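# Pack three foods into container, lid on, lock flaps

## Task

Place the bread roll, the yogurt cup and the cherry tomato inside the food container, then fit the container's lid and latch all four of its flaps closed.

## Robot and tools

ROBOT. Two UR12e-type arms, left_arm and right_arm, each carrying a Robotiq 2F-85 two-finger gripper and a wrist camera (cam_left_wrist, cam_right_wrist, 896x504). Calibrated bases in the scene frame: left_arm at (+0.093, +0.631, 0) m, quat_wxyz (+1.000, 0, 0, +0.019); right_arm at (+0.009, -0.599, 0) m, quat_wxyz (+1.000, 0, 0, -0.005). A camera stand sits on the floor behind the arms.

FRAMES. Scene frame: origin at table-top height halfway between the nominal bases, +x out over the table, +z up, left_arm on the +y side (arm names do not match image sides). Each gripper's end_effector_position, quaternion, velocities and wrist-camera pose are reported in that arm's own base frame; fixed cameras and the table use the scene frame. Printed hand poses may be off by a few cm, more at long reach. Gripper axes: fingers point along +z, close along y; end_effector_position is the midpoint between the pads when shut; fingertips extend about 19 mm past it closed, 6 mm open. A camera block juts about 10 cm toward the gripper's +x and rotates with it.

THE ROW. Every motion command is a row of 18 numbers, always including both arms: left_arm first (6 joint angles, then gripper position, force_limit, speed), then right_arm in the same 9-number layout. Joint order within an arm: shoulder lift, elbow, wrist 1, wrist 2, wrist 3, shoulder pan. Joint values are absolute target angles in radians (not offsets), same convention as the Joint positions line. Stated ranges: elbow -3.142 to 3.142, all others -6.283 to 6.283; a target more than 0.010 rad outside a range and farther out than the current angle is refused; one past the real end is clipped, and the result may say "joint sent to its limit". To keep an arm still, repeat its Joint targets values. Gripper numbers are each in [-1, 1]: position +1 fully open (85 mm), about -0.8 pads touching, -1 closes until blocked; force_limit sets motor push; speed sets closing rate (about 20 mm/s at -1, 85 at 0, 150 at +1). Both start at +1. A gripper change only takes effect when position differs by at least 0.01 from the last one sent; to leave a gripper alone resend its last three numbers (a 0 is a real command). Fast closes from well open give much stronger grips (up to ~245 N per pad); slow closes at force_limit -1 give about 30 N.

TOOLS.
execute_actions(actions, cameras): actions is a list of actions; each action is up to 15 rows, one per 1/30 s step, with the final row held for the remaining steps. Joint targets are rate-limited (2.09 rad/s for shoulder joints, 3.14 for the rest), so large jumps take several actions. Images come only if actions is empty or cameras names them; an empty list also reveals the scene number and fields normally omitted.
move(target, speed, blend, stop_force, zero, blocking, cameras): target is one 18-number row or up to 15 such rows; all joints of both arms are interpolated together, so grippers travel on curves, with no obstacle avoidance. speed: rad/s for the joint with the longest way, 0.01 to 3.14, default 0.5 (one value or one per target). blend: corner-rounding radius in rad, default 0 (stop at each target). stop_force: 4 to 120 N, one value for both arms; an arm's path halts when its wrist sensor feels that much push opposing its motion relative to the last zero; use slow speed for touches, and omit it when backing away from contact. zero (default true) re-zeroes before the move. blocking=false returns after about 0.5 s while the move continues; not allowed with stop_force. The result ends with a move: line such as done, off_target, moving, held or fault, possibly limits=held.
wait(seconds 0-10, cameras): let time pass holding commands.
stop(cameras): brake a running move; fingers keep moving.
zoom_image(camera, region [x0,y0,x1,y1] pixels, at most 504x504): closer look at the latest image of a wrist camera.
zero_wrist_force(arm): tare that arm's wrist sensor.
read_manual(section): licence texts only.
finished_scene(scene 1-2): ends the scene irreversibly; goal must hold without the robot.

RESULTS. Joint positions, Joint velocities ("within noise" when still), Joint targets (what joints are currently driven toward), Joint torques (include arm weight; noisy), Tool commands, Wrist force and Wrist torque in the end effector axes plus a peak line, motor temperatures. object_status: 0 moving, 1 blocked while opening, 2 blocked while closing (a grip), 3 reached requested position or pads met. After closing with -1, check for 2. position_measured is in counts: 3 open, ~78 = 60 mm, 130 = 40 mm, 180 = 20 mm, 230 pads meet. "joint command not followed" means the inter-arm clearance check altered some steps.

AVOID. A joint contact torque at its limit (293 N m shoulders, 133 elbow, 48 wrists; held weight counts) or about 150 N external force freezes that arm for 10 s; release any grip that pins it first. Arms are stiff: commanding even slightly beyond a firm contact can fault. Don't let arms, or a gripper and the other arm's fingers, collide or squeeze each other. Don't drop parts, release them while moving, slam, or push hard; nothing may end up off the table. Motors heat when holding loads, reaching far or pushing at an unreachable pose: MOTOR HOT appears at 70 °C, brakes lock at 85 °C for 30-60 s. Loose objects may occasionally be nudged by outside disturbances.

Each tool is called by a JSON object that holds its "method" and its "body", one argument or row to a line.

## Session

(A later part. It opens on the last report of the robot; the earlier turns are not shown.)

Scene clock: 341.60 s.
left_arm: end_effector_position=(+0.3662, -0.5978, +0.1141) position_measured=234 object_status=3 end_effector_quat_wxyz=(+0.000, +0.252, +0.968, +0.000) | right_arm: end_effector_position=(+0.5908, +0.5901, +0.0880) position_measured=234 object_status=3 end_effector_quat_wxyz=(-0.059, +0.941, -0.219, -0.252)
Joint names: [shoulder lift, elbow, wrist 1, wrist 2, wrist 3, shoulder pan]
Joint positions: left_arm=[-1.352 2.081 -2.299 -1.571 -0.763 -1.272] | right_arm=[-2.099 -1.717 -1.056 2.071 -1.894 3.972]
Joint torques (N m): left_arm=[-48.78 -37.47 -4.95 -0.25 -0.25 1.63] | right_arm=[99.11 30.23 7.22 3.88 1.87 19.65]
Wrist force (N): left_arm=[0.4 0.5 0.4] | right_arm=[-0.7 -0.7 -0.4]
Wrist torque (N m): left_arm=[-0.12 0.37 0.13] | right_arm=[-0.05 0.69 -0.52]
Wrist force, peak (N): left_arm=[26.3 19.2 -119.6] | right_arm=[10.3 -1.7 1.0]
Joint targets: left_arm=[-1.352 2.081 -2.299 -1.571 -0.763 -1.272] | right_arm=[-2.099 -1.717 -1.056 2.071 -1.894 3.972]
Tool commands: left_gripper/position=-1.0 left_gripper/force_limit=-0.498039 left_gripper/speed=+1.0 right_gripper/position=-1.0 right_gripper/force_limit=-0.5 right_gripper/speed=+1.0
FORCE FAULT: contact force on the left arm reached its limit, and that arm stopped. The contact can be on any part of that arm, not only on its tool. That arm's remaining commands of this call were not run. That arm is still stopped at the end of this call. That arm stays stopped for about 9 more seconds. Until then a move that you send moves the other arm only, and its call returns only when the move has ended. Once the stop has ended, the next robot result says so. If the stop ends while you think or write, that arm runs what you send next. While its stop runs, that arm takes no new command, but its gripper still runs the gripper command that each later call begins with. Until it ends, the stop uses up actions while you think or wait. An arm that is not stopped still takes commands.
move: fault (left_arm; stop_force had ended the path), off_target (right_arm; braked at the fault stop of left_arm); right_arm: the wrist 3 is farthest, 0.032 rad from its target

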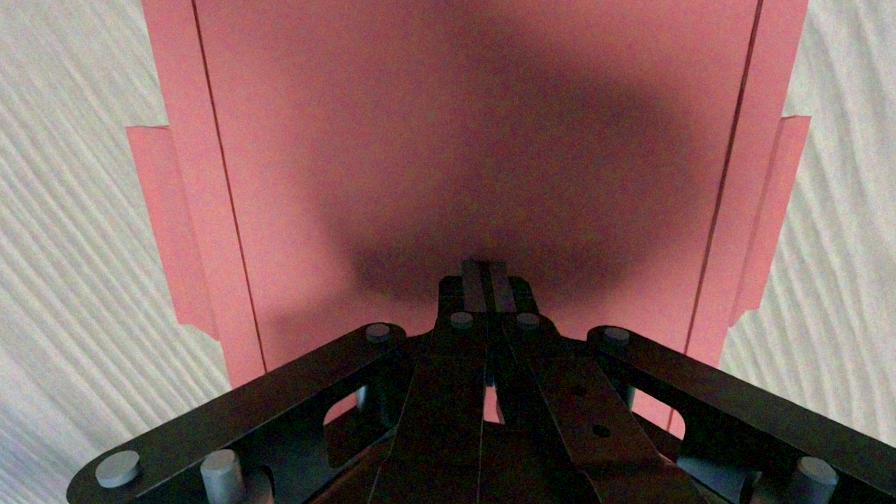

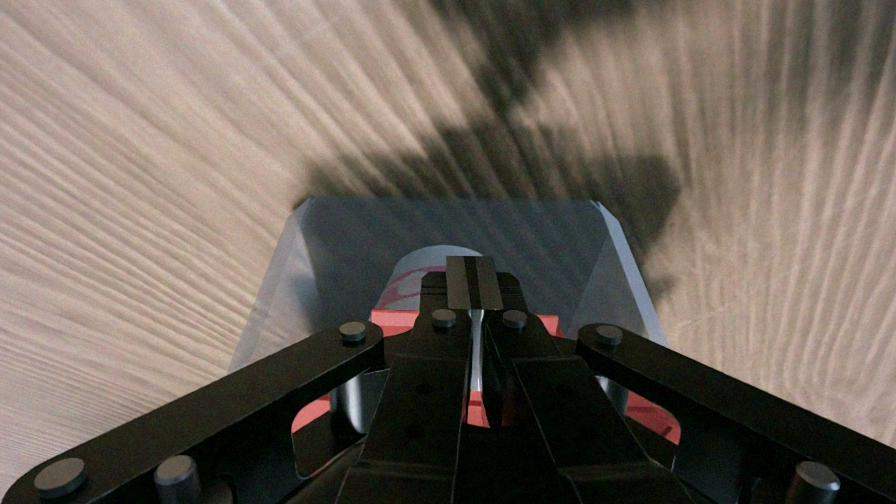

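{"method": "wait", "body": {
  "seconds": 9.7
}}

{"method": "move", "body": {
  "target": [
    [-1.3951,2.0543,-2.23,-1.571,-0.7625,-1.2721,-1,-0.5,1,-2.112,-1.6913,-1.0824,2.0675,-1.9228,3.9467,-1,-0.5,1],
    [-1.357,2.0794,-2.294,-1.571,-0.7625,-1.2721,-1,-0.5,1,-2.112,-1.6913,-1.0824,2.0675,-1.9228,3.9467,-1,-0.5,1]
  ],
  "speed": 0.2
}}

{"method": "move", "body": {
  "target": [-1.3469,2.0845,-2.3084,-1.571,-0.7625,-1.2721,-1,-0.5,1,-2.112,-1.6913,-1.0824,2.0675,-1.9228,3.9467,-1,-0.5,1],
  "speed": 0.02,
  "stop_force": 50,
  "cameras": ["all"]
}}

Scene clock: 351.67 s.
left_arm: end_effector_position=(+0.3662, -0.5978, +0.1141) position_measured=234 object_status=3 end_effector_quat_wxyz=(+0.000, +0.252, +0.968, +0.000) | right_arm: end_effector_position=(+0.5908, +0.5901, +0.0880) position_measured=234 object_status=3 end_effector_quat_wxyz=(-0.059, +0.941, -0.219, -0.252)
Joint names: [shoulder lift, elbow, wrist 1, wrist 2, wrist 3, shoulder pan]
Joint positions: left_arm=[-1.352 2.081 -2.299 -1.571 -0.763 -1.272] | right_arm=[-2.099 -1.717 -1.056 2.071 -1.894 3.972]
Joint torques (N m): left_arm=[-50.98 -37.81 -4.94 -0.15 0.06 -0.31] | right_arm=[98.97 31.76 7.27 2.95 1.82 19.74]
Wrist force (N): left_arm=[0.1 0.5 0.1] | right_arm=[-1.1 -0.2 -0.2]
Wrist torque (N m): left_arm=[-0.12 0.42 0.13] | right_arm=[0.04 0.76 -0.53]
Wrist force, peak (N): left_arm=[0.7 0.9 0.2] | right_arm=[-1.5 -0.8 -1.2]
Joint targets: left_arm=[-1.352 2.081 -2.299 -1.571 -0.763 -1.272] | right_arm=[-2.099 -1.717 -1.056 2.071 -1.894 3.972]
Tool commands: left_gripper/position=-1.0 left_gripper/force_limit=-0.498039 left_gripper/speed=+1.0 right_gripper/position=-1.0 right_gripper/force_limit=-0.5 right_gripper/speed=+1.0
FORCE FAULT, CONTINUED: the left arm's stop, for the force fault that an earlier result reported, is over. The rest of the stop counts as 18 of the actions that you can send in this scene. During its stop the left arm's controller moved it back a little. That arm's target is now where it stood when the stop ended, not its last command. That arm accepts commands again.
wait: 9.70 s; at rest from the start

Scene clock: 353.23 s.
left_arm: end_effector_position=(+0.3662, -0.5976, +0.1178) position_measured=234 object_status=3 end_effector_quat_wxyz=(+0.000, +0.252, +0.968, +0.000) | right_arm: end_effector_position=(+0.6112, +0.5798, +0.0881) position_measured=234 object_status=3 end_effector_quat_wxyz=(-0.059, +0.941, -0.219, -0.252)
Joint names: [shoulder lift, elbow, wrist 1, wrist 2, wrist 3, shoulder pan]
Joint positions: left_arm=[-1.357 2.079 -2.294 -1.571 -0.762 -1.272] | right_arm=[-2.112 -1.691 -1.082 2.067 -1.923 3.947]
Joint torques (N m): left_arm=[-37.9 -30.1 -7.26 -0.62 -0.35 1.09] | right_arm=[75.71 53.4 0.1 -0.97 -2.85 -14.05]
Wrist force (N): left_arm=[0.3 0.6 0.0] | right_arm=[-2.1 -0.4 0.5]
Wrist torque (N m): left_arm=[-0.11 0.38 0.12] | right_arm=[-0.01 0.75 -0.40]
Wrist force, peak (N): left_arm=[0.4 0.6 1.4] | right_arm=[-3.0 -0.8 0.7]
Joint targets: left_arm=[-1.357 2.079 -2.294 -1.571 -0.762 -1.272] | right_arm=[-2.112 -1.691 -1.082 2.067 -1.923 3.947]
move: done

Scene clock: 354.77 s.
left_arm: end_effector_position=(+0.3662, -0.5977, +0.1129) position_measured=234 object_status=3 end_effector_quat_wxyz=(+0.000, +0.252, +0.968, +0.000) | right_arm: end_effector_position=(+0.6112, +0.5798, +0.0881) position_measured=234 object_status=3 end_effector_quat_wxyz=(-0.059, +0.941, -0.219, -0.252)
Joint names: [shoulder lift, elbow, wrist 1, wrist 2, wrist 3, shoulder pan]
Joint positions: left_arm=[-1.351 2.082 -2.303 -1.571 -0.763 -1.272] | right_arm=[-2.112 -1.691 -1.082 2.067 -1.923 3.947]
Joint torques (N m): left_arm=[-31.96 -23.27 3.03 -0.76 -0.16 0.68] | right_arm=[74.23 52.92 0.34 -0.92 -2.53 -14.86]
Wrist force (N): left_arm=[5.1 4.7 -47.0] | right_arm=[-2.6 -0.3 0.6]
Wrist torque (N m): left_arm=[-0.02 0.71 0.17] | right_arm=[0.01 0.83 -0.40]
Wrist force, peak (N): left_arm=[15.0 11.4 -67.2] | right_arm=[-2.5 -0.3 0.8]
Joint targets: left_arm=[-1.351 2.082 -2.303 -1.571 -0.763 -1.272] | right_arm=[-2.112 -1.691 -1.082 2.067 -1.923 3.947]
move: contact (left_arm)

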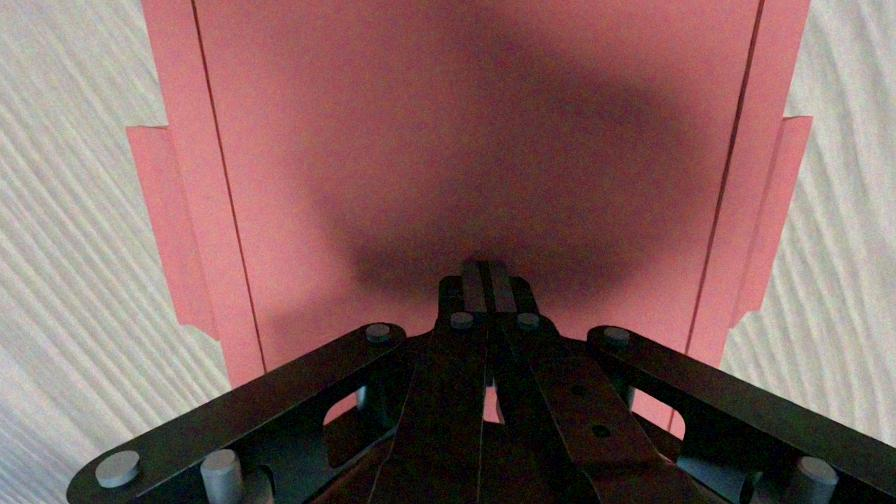

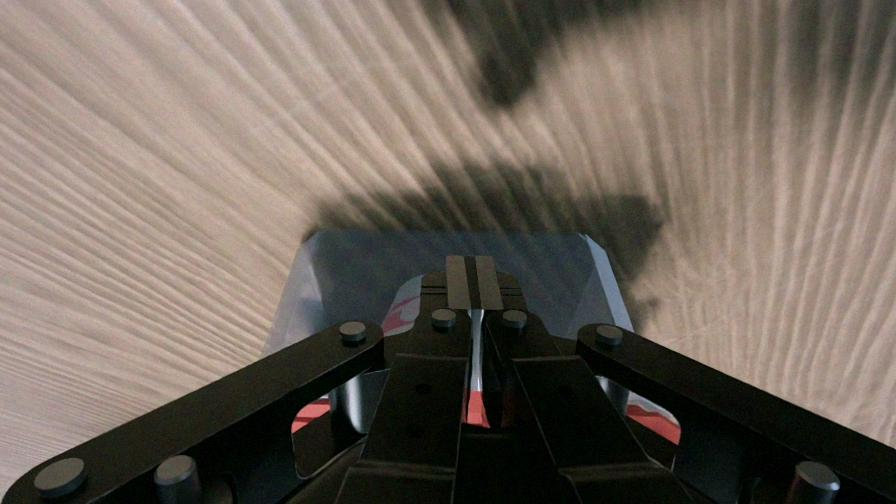

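Hold the left at its joint targets; push right.

{"method": "move", "body": {
  "target": [-1.351,2.082,-2.303,-1.571,-0.763,-1.272,-1,-0.5,1,-2.085,-1.7453,-1.0263,2.076,-1.8622,4.0005,-1,-0.5,1],
  "speed": 0.02,
  "stop_force": 60,
  "cameras": ["all"]
}}

{"method": "zoom_image", "body": {
  "camera": "cam_right_wrist",
  "region": [200, 150, 700, 440]
}}

Scene clock: 358.77 s.
left_arm: end_effector_position=(+0.3663, -0.5980, +0.1133) position_measured=234 object_status=3 end_effector_quat_wxyz=(+0.000, +0.252, +0.968, -0.001) | right_arm: end_effector_position=(+0.5671, +0.6010, +0.0878) position_measured=234 object_status=3 end_effector_quat_wxyz=(-0.059, +0.941, -0.219, -0.252)
Joint names: [shoulder lift, elbow, wrist 1, wrist 2, wrist 3, shoulder pan]
Joint positions: left_arm=[-1.351 2.082 -2.303 -1.571 -0.763 -1.272] | right_arm=[-2.085 -1.745 -1.026 2.076 -1.862 4]
Joint torques (N m): left_arm=[-62.4 -43.52 -0.61 2.7 -3.14 14.85] | right_arm=[94.02 29.32 7.72 3.58 2.49 20.76]
Wrist force (N): left_arm=[0.8 0.6 -1.2] | right_arm=[-0.3 -0.6 -2.8]
Wrist torque (N m): left_arm=[-0.11 0.41 0.13] | right_arm=[-0.05 0.62 -0.50]
Wrist force, peak (N): left_arm=[5.3 5.0 -47.3] | right_arm=[19.0 -0.3 -11.7]
Joint targets: left_arm=[-1.351 2.082 -2.303 -1.571 -0.763 -1.272] | right_arm=[-2.085 -1.745 -1.026 2.076 -1.862 4.000]
move: done

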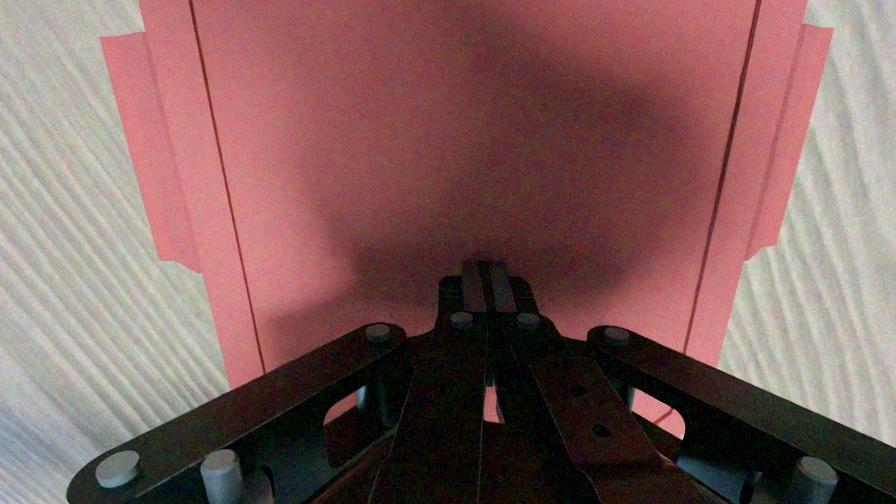

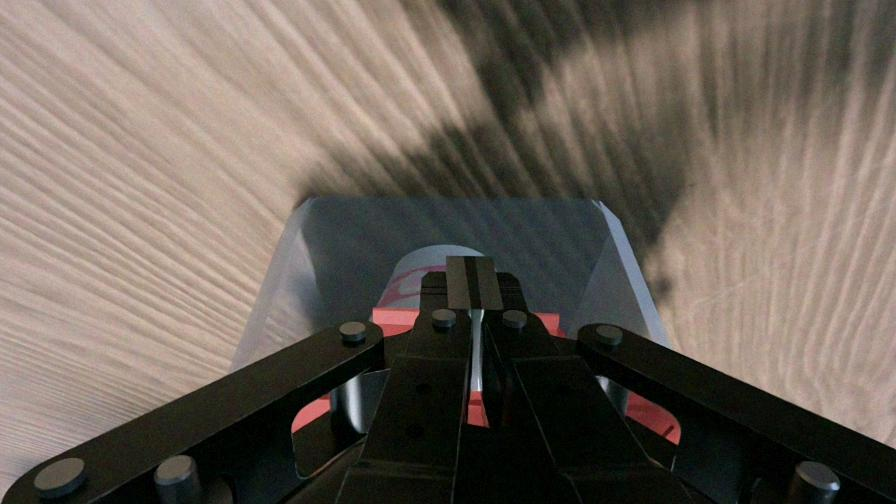

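Scaled by 1.008 from the camera's 896x504 image, which has a finer 1280x720 frame.

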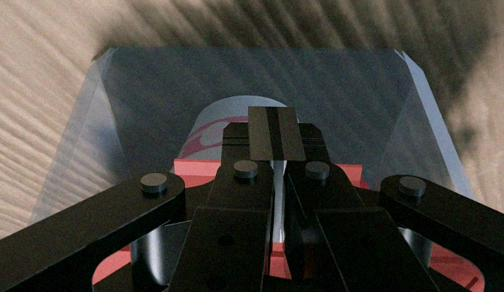

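{"method": "move", "body": {
  "target": [
    [-1.3951,2.0543,-2.23,-1.571,-0.7625,-1.2721,-1,-0.5,1,-2.112,-1.6913,-1.0824,2.0675,-1.9228,3.9467,-1,-0.5,1],
    [-1.6,2.2,-2.1708,-1.571,-0.9,-1.4,-1,-0.5,1,-1.93,-1.6913,-1.0824,2.0675,-1.9228,3.9467,-1,-0.5,1],
    [-1.5407,2.2432,-2.2733,-1.571,-0.9128,-1.4324,-1,-0.5,1,-1.9368,-1.8182,-0.9574,1.571,-1.6493,4.1759,-1,-0.5,1]
  ],
  "speed": 0.5,
  "cameras": ["all"]
}}

Scene clock: 363.17 s.
left_arm: end_effector_position=(+0.2517, -0.5450, +0.1399) position_measured=234 object_status=3 end_effector_quat_wxyz=(+0.000, +0.257, +0.966, +0.000) | right_arm: end_effector_position=(+0.5619, +0.6042, +0.1399) position_measured=234 object_status=3 end_effector_quat_wxyz=(+0.000, +0.974, -0.227, +0.000)
Joint names: [shoulder lift, elbow, wrist 1, wrist 2, wrist 3, shoulder pan]
Joint positions: left_arm=[-1.541 2.243 -2.273 -1.571 -0.913 -1.432] | right_arm=[-1.937 -1.818 -0.957 1.571 -1.649 4.176]
Joint torques (N m): left_arm=[-24.87 -30.9 -6.84 0.21 -3.15 -17.35] | right_arm=[63.87 33.53 8.28 -2.21 2.3 16.71]
Wrist force (N): left_arm=[0.4 0.6 0.7] | right_arm=[-1.6 -1.2 0.4]
Wrist torque (N m): left_arm=[-0.12 0.37 0.12] | right_arm=[-0.05 0.42 -0.37]
Wrist force, peak (N): left_arm=[3.4 1.0 -0.4] | right_arm=[-3.6 -0.2 -3.3]
Joint targets: left_arm=[-1.541 2.243 -2.273 -1.571 -0.913 -1.432] | right_arm=[-1.937 -1.818 -0.957 1.571 -1.649 4.176]
move: done

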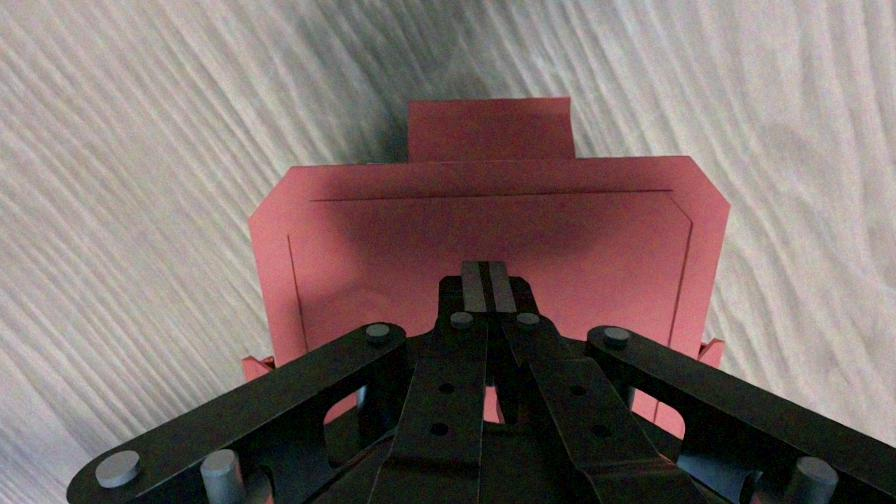

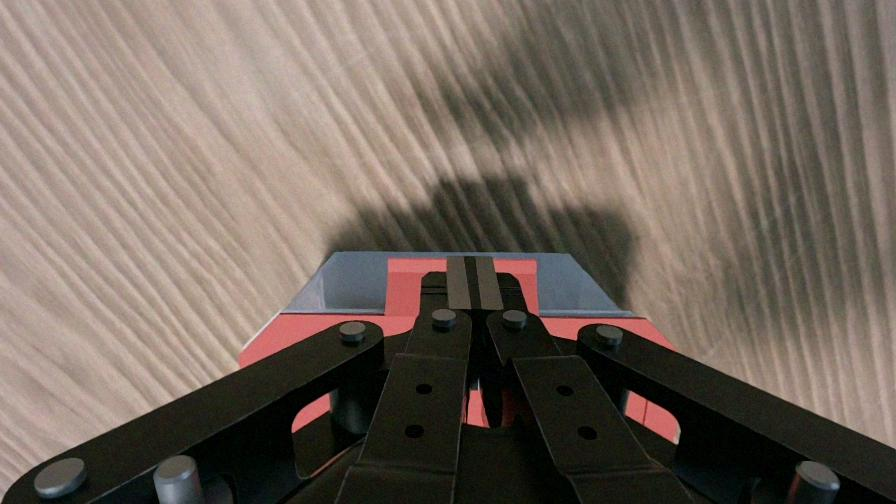

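{"method": "move", "body": {
  "target": [
    [-1.85,2.5586,-2.45,-1.0732,0.3472,-1.7637,-1,-0.5,1,-1.86,-1.7434,-1.24,2.0792,-0.2637,4.0177,-1,-0.5,1],
    [-1.85,2.5586,-2.45,-1.0732,0.3472,-1.7637,0.405,-0.5,0,-1.86,-1.7434,-1.24,2.0792,-0.2637,4.0177,0.405,-0.5,0],
    [-1.6489,2.5586,-2.6514,-1.0732,0.3472,-1.7637,0.405,-0.5,0,-2.0449,-1.7434,-1.0549,2.0792,-0.2637,4.0177,0.405,-0.5,0]
  ],
  "speed": [0.7,0.5,0.15],
  "cameras": ["all"]
}}

Scene clock: 369.50 s.
left_arm: end_effector_position=(+0.2150, -0.5144, +0.1150) position_measured=78 object_status=3 end_effector_quat_wxyz=(+0.222, +0.830, +0.494, +0.133) | right_arm: end_effector_position=(+0.5540, +0.6087, +0.1200) position_measured=78 object_status=3 end_effector_quat_wxyz=(-0.136, -0.507, +0.822, +0.220)
Joint names: [shoulder lift, elbow, wrist 1, wrist 2, wrist 3, shoulder pan]
Joint positions: left_arm=[-1.649 2.559 -2.651 -1.073 0.347 -1.764] | right_arm=[-2.045 -1.743 -1.055 2.079 -0.264 4.018]
Joint torques (N m): left_arm=[-7.22 -31.34 -7.34 3.2 3.22 -14.24] | right_arm=[72.94 36.71 6.94 1.9 1.98 -8.89]
Wrist force (N): left_arm=[0.6 0.1 1.0] | right_arm=[-2.1 -1.3 0.8]
Wrist torque (N m): left_arm=[-0.08 0.29 0.22] | right_arm=[0.04 0.52 -0.40]
Wrist force, peak (N): left_arm=[0.3 0.2 1.6] | right_arm=[-2.1 -2.3 1.5]
Joint targets: left_arm=[-1.649 2.559 -2.651 -1.073 0.347 -1.764] | right_arm=[-2.045 -1.743 -1.055 2.079 -0.264 4.018]
move: done

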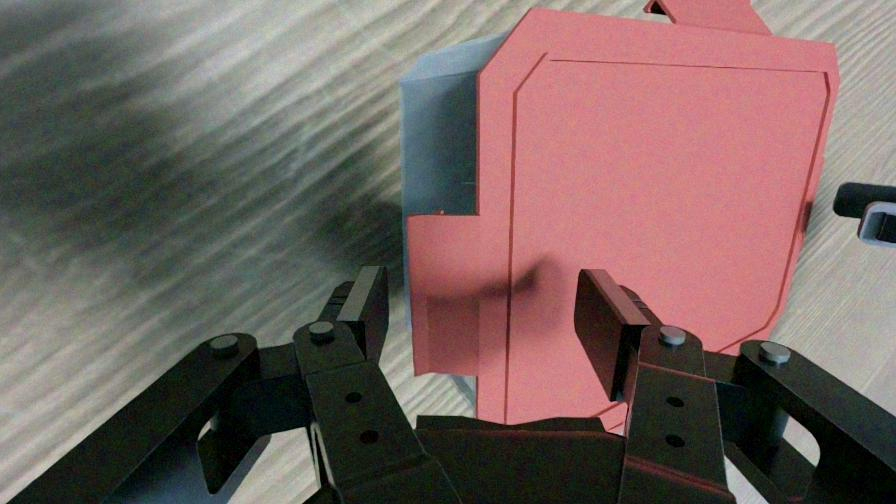

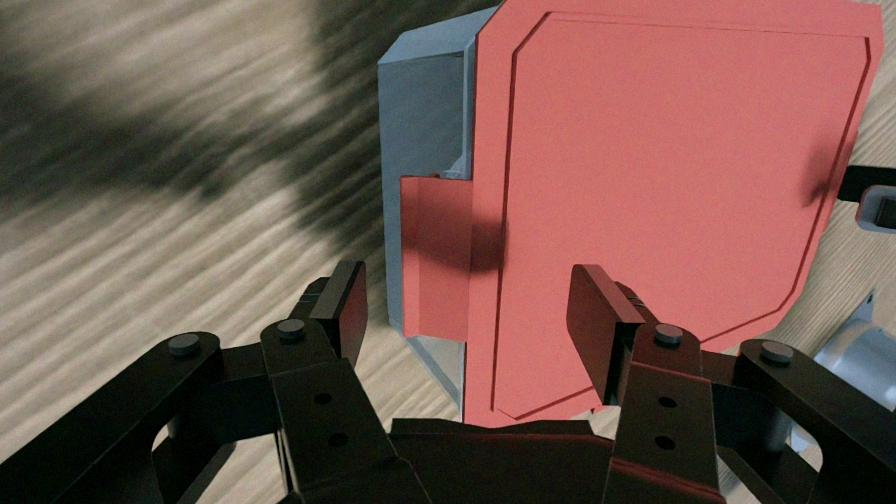

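{"method": "zoom_image", "body": {
  "camera": "cam_right_wrist",
  "region": [360, 120, 560, 430]
}}

{"method": "zoom_image", "body": {
  "camera": "cam_left_wrist",
  "region": [380, 150, 560, 430]
}}

Scaled by 1.626 from the camera's 896x504 image, which has a finer 1280x720 frame.

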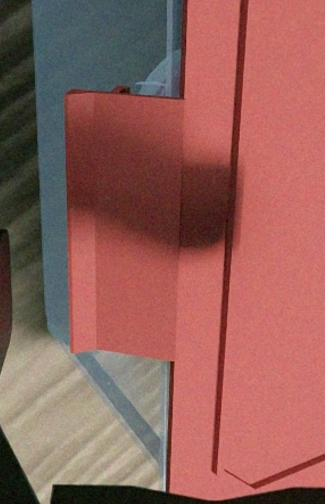

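Scaled by 1.800 from the camera's 896x504 image, which has a finer 1280x720 frame.

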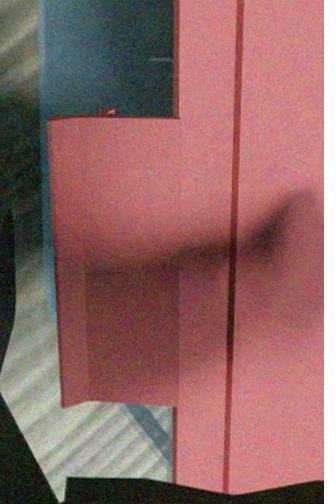

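{"method": "move", "body": {
  "target": [-1.5617,2.5848,-2.7648,-1.0732,0.3472,-1.7637,0.405,-0.5,0,-2.0812,-1.762,-1.0,2.0792,-0.2637,4.0177,0.405,-0.5,0],
  "speed": 0.02,
  "stop_force": 20,
  "cameras": ["all"]
}}

Scene clock: 375.87 s.
left_arm: end_effector_position=(+0.2149, -0.5150, +0.0916) position_measured=78 object_status=3 end_effector_quat_wxyz=(+0.223, +0.830, +0.494, +0.132) | right_arm: end_effector_position=(+0.5541, +0.6089, +0.0906) position_measured=78 object_status=3 end_effector_quat_wxyz=(-0.136, -0.507, +0.822, +0.220)
Joint names: [shoulder lift, elbow, wrist 1, wrist 2, wrist 3, shoulder pan]
Joint positions: left_arm=[-1.591 2.576 -2.727 -1.073 0.347 -1.764] | right_arm=[-2.075 -1.759 -1.009 2.079 -0.264 4.018]
Joint torques (N m): left_arm=[2.06 -11.81 0.96 -8.11 3.34 -6.52] | right_arm=[79.33 40.88 -1.09 -0.5 1.8 13.33]
Wrist force (N): left_arm=[9.8 15.1 -36.2] | right_arm=[-1.6 6.7 -18.0]
Wrist torque (N m): left_arm=[-1.60 0.45 -0.10] | right_arm=[-0.64 0.58 -0.41]
Wrist force, peak (N): left_arm=[10.2 16.3 -38.7] | right_arm=[-0.5 7.3 -19.8]
Joint targets: left_arm=[-1.591 2.576 -2.727 -1.073 0.347 -1.764] | right_arm=[-2.075 -1.759 -1.009 2.079 -0.264 4.018]
move: contact (left_arm, right_arm); left_arm: the wrist 1 is farthest, 0.038 rad from its target

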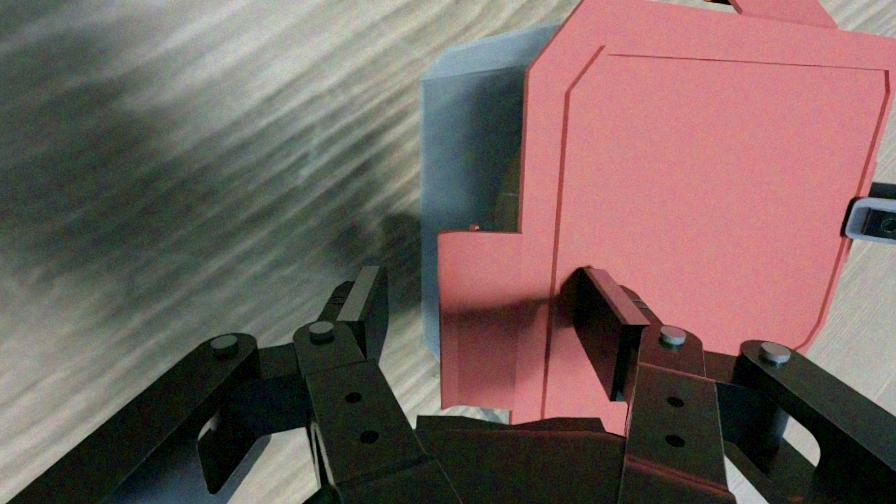

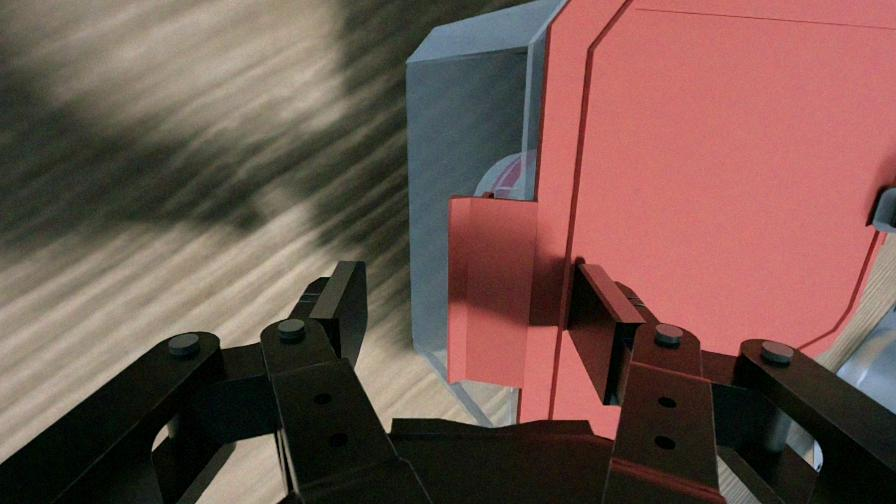

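{"method": "move", "body": {
  "target": [-1.5357,2.5363,-2.7833,-1.0882,0.4339,-1.6857,0.405,-0.5,0,-2.0596,-1.7926,-0.9678,2.0843,-0.2164,4.0592,0.405,-0.5,0],
  "speed": 0.02,
  "stop_force": 35,
  "cameras": ["all"]
}}

Scene clock: 380.43 s.
left_arm: end_effector_position=(+0.2361, -0.5267, +0.0915) position_measured=78 object_status=3 end_effector_quat_wxyz=(+0.222, +0.830, +0.494, +0.132) | right_arm: end_effector_position=(+0.5315, +0.6204, +0.0902) position_measured=78 object_status=3 end_effector_quat_wxyz=(-0.136, -0.507, +0.822, +0.220)
Joint names: [shoulder lift, elbow, wrist 1, wrist 2, wrist 3, shoulder pan]
Joint positions: left_arm=[-1.553 2.549 -2.765 -1.084 0.406 -1.71] | right_arm=[-2.064 -1.783 -0.98 2.083 -0.23 4.047]
Joint torques (N m): left_arm=[-19.51 -10.55 3.47 4.77 -2.91 -4.95] | right_arm=[48.9 34.42 -3.13 5.44 -2.66 10.74]
Wrist force (N): left_arm=[1.0 -11.2 -53.1] | right_arm=[-3.7 -18.7 -33.3]
Wrist torque (N m): left_arm=[-2.37 0.23 0.20] | right_arm=[-1.54 0.48 -0.33]
Wrist force, peak (N): left_arm=[1.8 -19.5 -65.2] | right_arm=[-1.9 -26.9 -38.5]
Joint targets: left_arm=[-1.553 2.549 -2.765 -1.084 0.406 -1.710] | right_arm=[-2.064 -1.783 -0.980 2.083 -0.230 4.047]
move: contact (left_arm, right_arm); left_arm: the wrist 3 is farthest, 0.027 rad from its target; right_arm: the wrist 3 is farthest, 0.014 rad from its target

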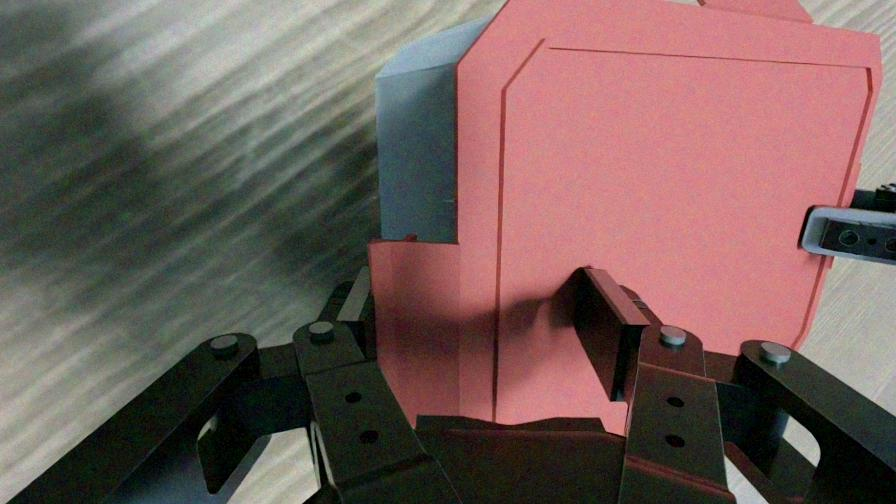

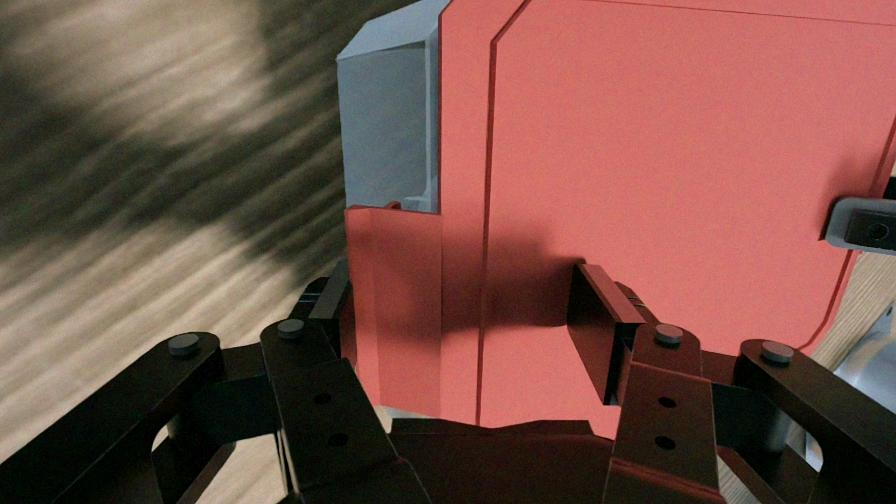

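{"method": "move", "body": {
  "target": [
    [-1.6,2.549,-2.72,-1.084,0.406,-1.71,0.405,-0.5,0,-2.01,-1.783,-1.02,2.083,-0.23,4.047,0.405,-0.5,0],
    [-1.75,2.4671,-2.44,-1.2556,0.4598,-1.6317,0.405,-0.5,0,-1.88,-1.7929,-1.096,1.9155,-0.166,4.0912,0.405,-0.5,0],
    [-1.75,2.4671,-2.44,-1.2556,0.4598,-1.6317,0.95,-0.5,0,-1.88,-1.7929,-1.096,1.9155,-0.166,4.0912,0.95,-0.5,0],
    [-1.6182,2.4671,-2.5721,-1.2556,0.4598,-1.6317,0.95,-0.5,0,-2.0037,-1.7929,-0.9723,1.9155,-0.166,4.0912,0.95,-0.5,0]
  ],
  "speed": [0.2,0.4,0.4,0.15],
  "cameras": ["all"]
}}

{"method": "move", "body": {
  "target": [-1.5343,2.4978,-2.6867,-1.2556,0.4598,-1.6317,0.95,-0.5,0,-2.0463,-1.815,-0.9076,1.9155,-0.166,4.0912,0.95,-0.5,0],
  "speed": 0.02,
  "stop_force": 20,
  "cameras": ["all"]
}}

Scene clock: 386.27 s.
left_arm: end_effector_position=(+0.2308, -0.5231, +0.1152) position_measured=9 object_status=3 end_effector_quat_wxyz=(+0.149, +0.846, +0.504, +0.089) | right_arm: end_effector_position=(+0.5378, +0.6171, +0.1152) position_measured=9 object_status=3 end_effector_quat_wxyz=(-0.091, -0.517, +0.838, +0.148)
Joint names: [shoulder lift, elbow, wrist 1, wrist 2, wrist 3, shoulder pan]
Joint positions: left_arm=[-1.618 2.467 -2.572 -1.256 0.46 -1.632] | right_arm=[-2.004 -1.793 -0.972 1.915 -0.166 4.091]
Joint torques (N m): left_arm=[-11.81 -35.81 -7.14 -1.78 3.11 10.43] | right_arm=[68.8 35.98 7.97 -1.14 2 16.34]
Wrist force (N): left_arm=[0.4 0.3 0.8] | right_arm=[-2.5 -0.5 0.4]
Wrist torque (N m): left_arm=[-0.08 0.34 0.12] | right_arm=[0.16 0.58 -0.39]
Wrist force, peak (N): left_arm=[1.1 -11.4 -53.5] | right_arm=[-3.5 -18.9 -33.6]
Joint targets: left_arm=[-1.618 2.467 -2.572 -1.256 0.460 -1.632] | right_arm=[-2.004 -1.793 -0.972 1.915 -0.166 4.091]
move: done

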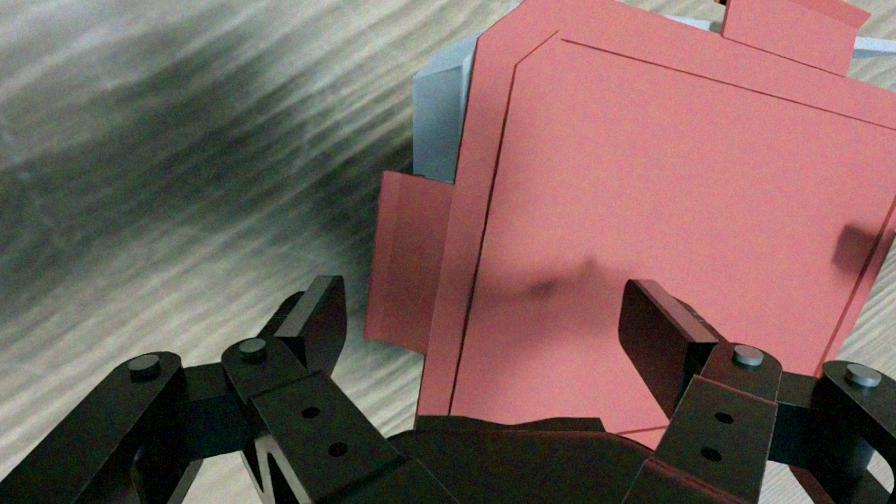

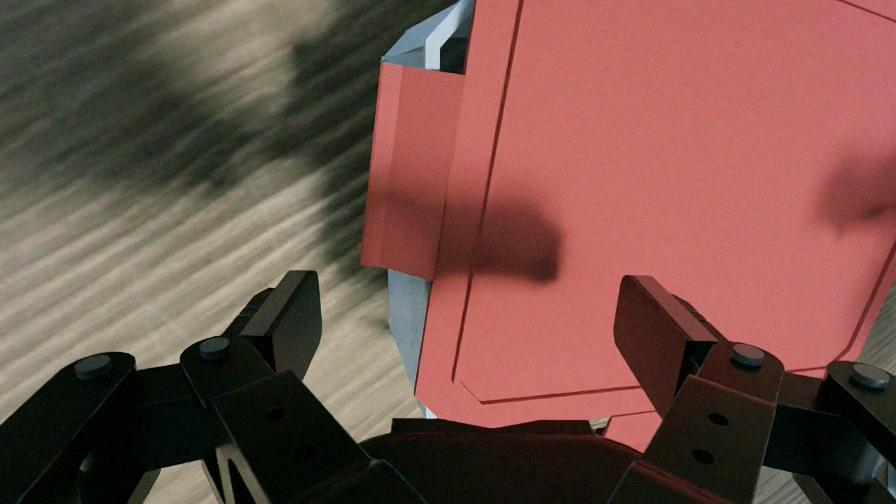

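Scene clock: 391.63 s.
left_arm: end_effector_position=(+0.2307, -0.5235, +0.0863) position_measured=9 object_status=3 end_effector_quat_wxyz=(+0.149, +0.846, +0.504, +0.089) | right_arm: end_effector_position=(+0.5380, +0.6174, +0.0870) position_measured=9 object_status=3 end_effector_quat_wxyz=(-0.091, -0.517, +0.838, +0.148)
Joint names: [shoulder lift, elbow, wrist 1, wrist 2, wrist 3, shoulder pan]
Joint positions: left_arm=[-1.558 2.489 -2.654 -1.256 0.46 -1.632] | right_arm=[-2.034 -1.808 -0.927 1.916 -0.166 4.091]
Joint torques (N m): left_arm=[-30.21 -31.53 1.11 0.16 2.75 -7.11] | right_arm=[77.84 42.15 -0.2 -1.99 2.22 9.32]
Wrist force (N): left_arm=[4.4 3.4 -20.1] | right_arm=[1.5 5.0 -18.2]
Wrist torque (N m): left_arm=[-1.06 0.37 -0.03] | right_arm=[-0.81 0.58 -0.56]
Wrist force, peak (N): left_arm=[7.5 4.1 -28.8] | right_arm=[4.1 6.4 -21.7]
Joint targets: left_arm=[-1.558 2.489 -2.654 -1.256 0.460 -1.632] | right_arm=[-2.034 -1.808 -0.927 1.915 -0.166 4.091]
move: contact (left_arm, right_arm); left_arm: the wrist 1 is farthest, 0.032 rad from its target; right_arm: the wrist 1 is farthest, 0.019 rad from its target

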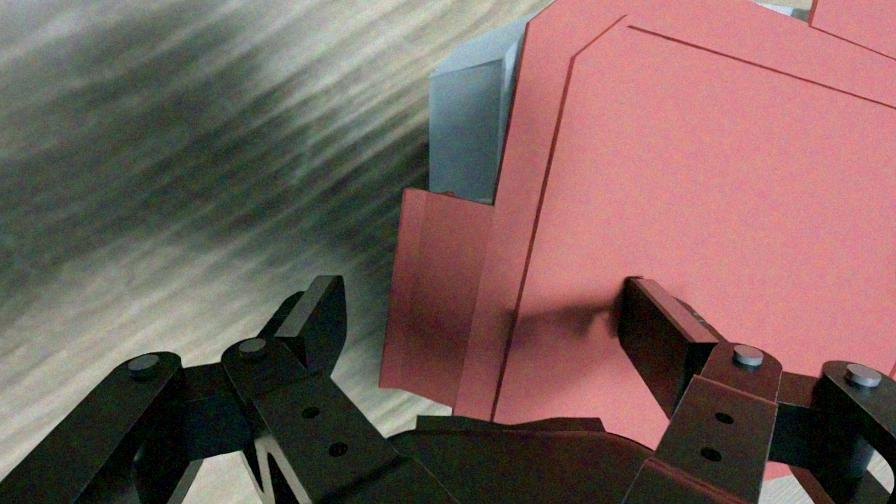

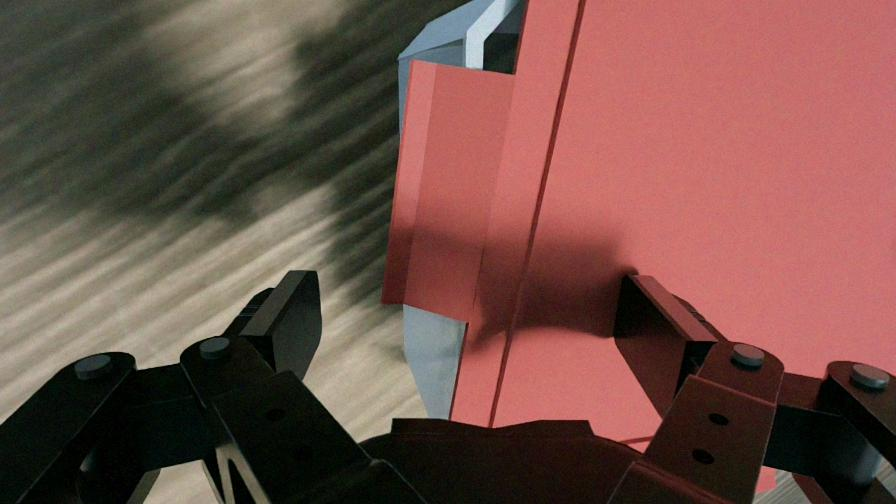

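{"method": "move", "body": {
  "target": [-1.5438,2.4737,-2.6531,-1.2556,0.4598,-1.6434,0.95,-0.5,0,-2.0507,-1.7803,-0.9379,1.9155,-0.166,4.0938,0.95,-0.5,0],
  "speed": 0.03,
  "stop_force": 40,
  "cameras": ["all"]
}}

Scene clock: 394.10 s.
left_arm: end_effector_position=(+0.2239, -0.5354, +0.0864) position_measured=9 object_status=3 end_effector_quat_wxyz=(+0.150, +0.849, +0.499, +0.088) | right_arm: end_effector_position=(+0.5441, +0.6296, +0.0871) position_measured=9 object_status=3 end_effector_quat_wxyz=(-0.091, -0.518, +0.837, +0.148)
Joint names: [shoulder lift, elbow, wrist 1, wrist 2, wrist 3, shoulder pan]
Joint positions: left_arm=[-1.544 2.474 -2.653 -1.256 0.46 -1.643] | right_arm=[-2.051 -1.78 -0.938 1.915 -0.166 4.094]
Joint torques (N m): left_arm=[-9.27 -34.3 0.68 0.4 3.27 -21.7] | right_arm=[56.04 45.62 0.72 -2.15 2.15 14.76]
Wrist force (N): left_arm=[5.4 8.5 -11.3] | right_arm=[3.5 9.9 -15.6]
Wrist torque (N m): left_arm=[-0.74 0.40 -0.08] | right_arm=[-0.64 0.61 -0.64]
Wrist force, peak (N): left_arm=[4.4 3.1 -20.5] | right_arm=[1.6 5.3 -18.6]
Joint targets: left_arm=[-1.544 2.474 -2.653 -1.256 0.460 -1.643] | right_arm=[-2.051 -1.780 -0.938 1.915 -0.166 4.094]
move: done

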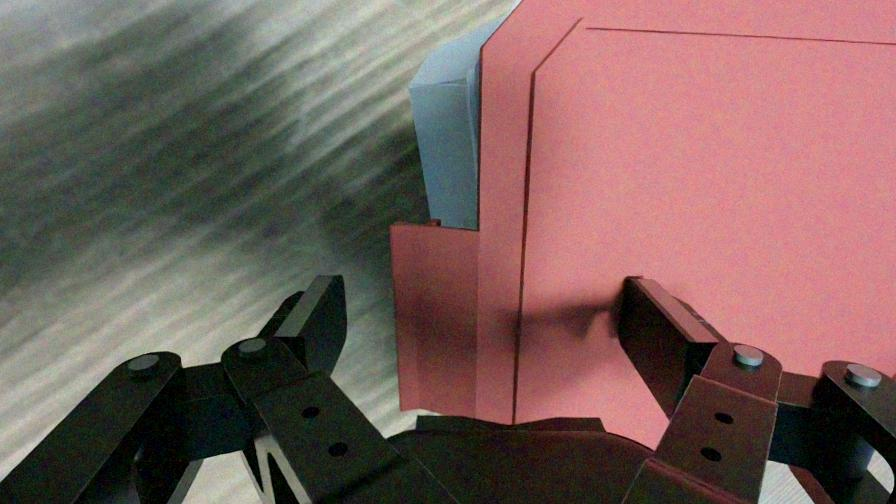

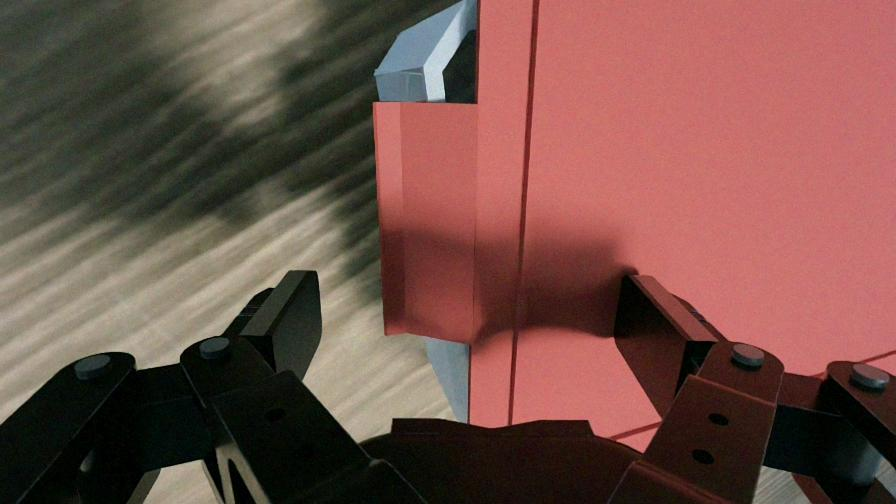

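{"method": "move", "body": {
  "target": [
    [-1.75,2.4671,-2.44,-1.2556,0.4598,-1.6434,0.95,-0.5,0,-1.88,-1.7929,-1.096,1.9155,-0.166,4.0938,0.95,-0.5,0],
    [-1.85,2.2,-1.92,-1.571,-0.9,-1.55,-1,-0.5,1,-1.7,-1.8182,-1.19,1.571,-1.6493,4.1759,-1,-0.5,1]
  ],
  "speed": 0.5,
  "cameras": ["all"]
}}

Scene clock: 399.53 s.
left_arm: end_effector_position=(+0.1842, -0.4839, +0.2897) position_measured=234 object_status=3 end_effector_quat_wxyz=(+0.000, +0.319, +0.948, +0.000) | right_arm: end_effector_position=(+0.5235, +0.5397, +0.2947) position_measured=234 object_status=3 end_effector_quat_wxyz=(-0.002, +0.974, -0.227, +0.001)
Joint names: [shoulder lift, elbow, wrist 1, wrist 2, wrist 3, shoulder pan]
Joint positions: left_arm=[-1.85 2.2 -1.92 -1.571 -0.9 -1.55] | right_arm=[-1.7 -1.818 -1.19 1.571 -1.649 4.176]
Joint torques (N m): left_arm=[-31.56 -54.19 -0.61 -3.39 -3.27 17.17] | right_arm=[70.62 38.7 1.28 -2.48 -2.56 19.42]
Wrist force (N): left_arm=[0.3 0.5 0.9] | right_arm=[-2.4 -0.7 -0.1]
Wrist torque (N m): left_arm=[-0.12 0.40 0.14] | right_arm=[-0.04 0.60 -0.28]
Wrist force, peak (N): left_arm=[5.4 8.8 -11.6] | right_arm=[3.7 9.8 -15.8]
Joint targets: left_arm=[-1.850 2.200 -1.920 -1.571 -0.900 -1.550] | right_arm=[-1.700 -1.818 -1.190 1.571 -1.649 4.176]
move: done

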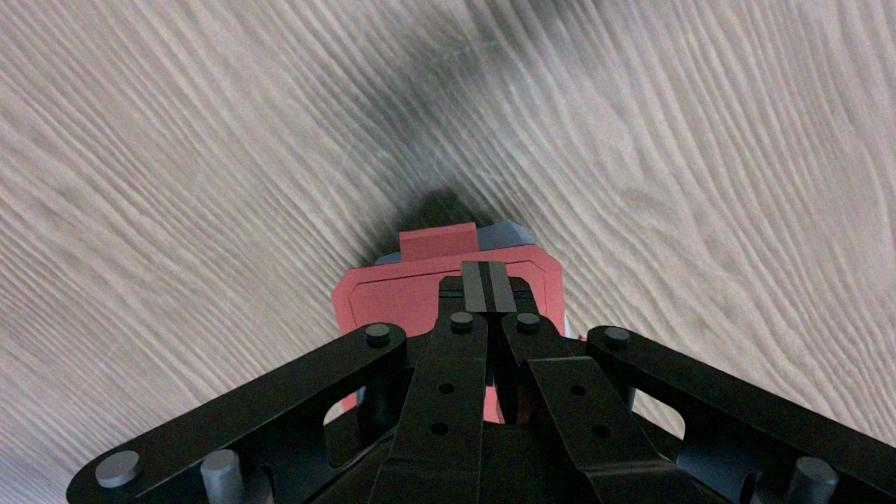

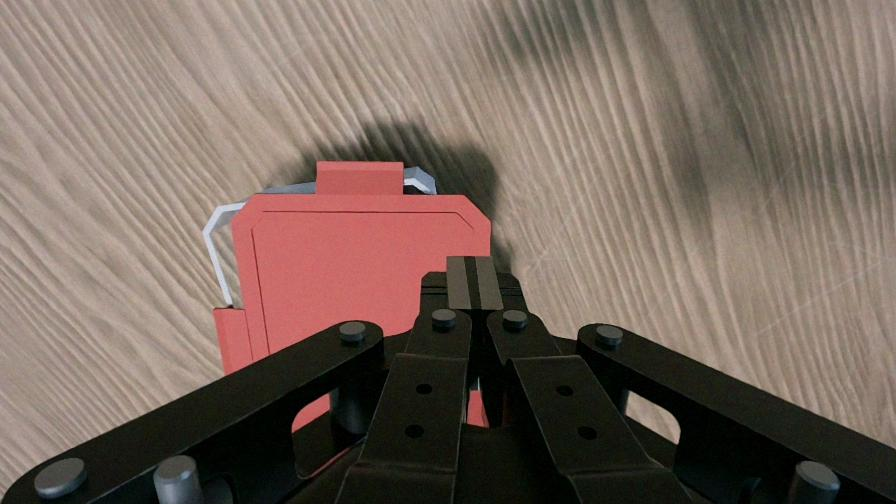

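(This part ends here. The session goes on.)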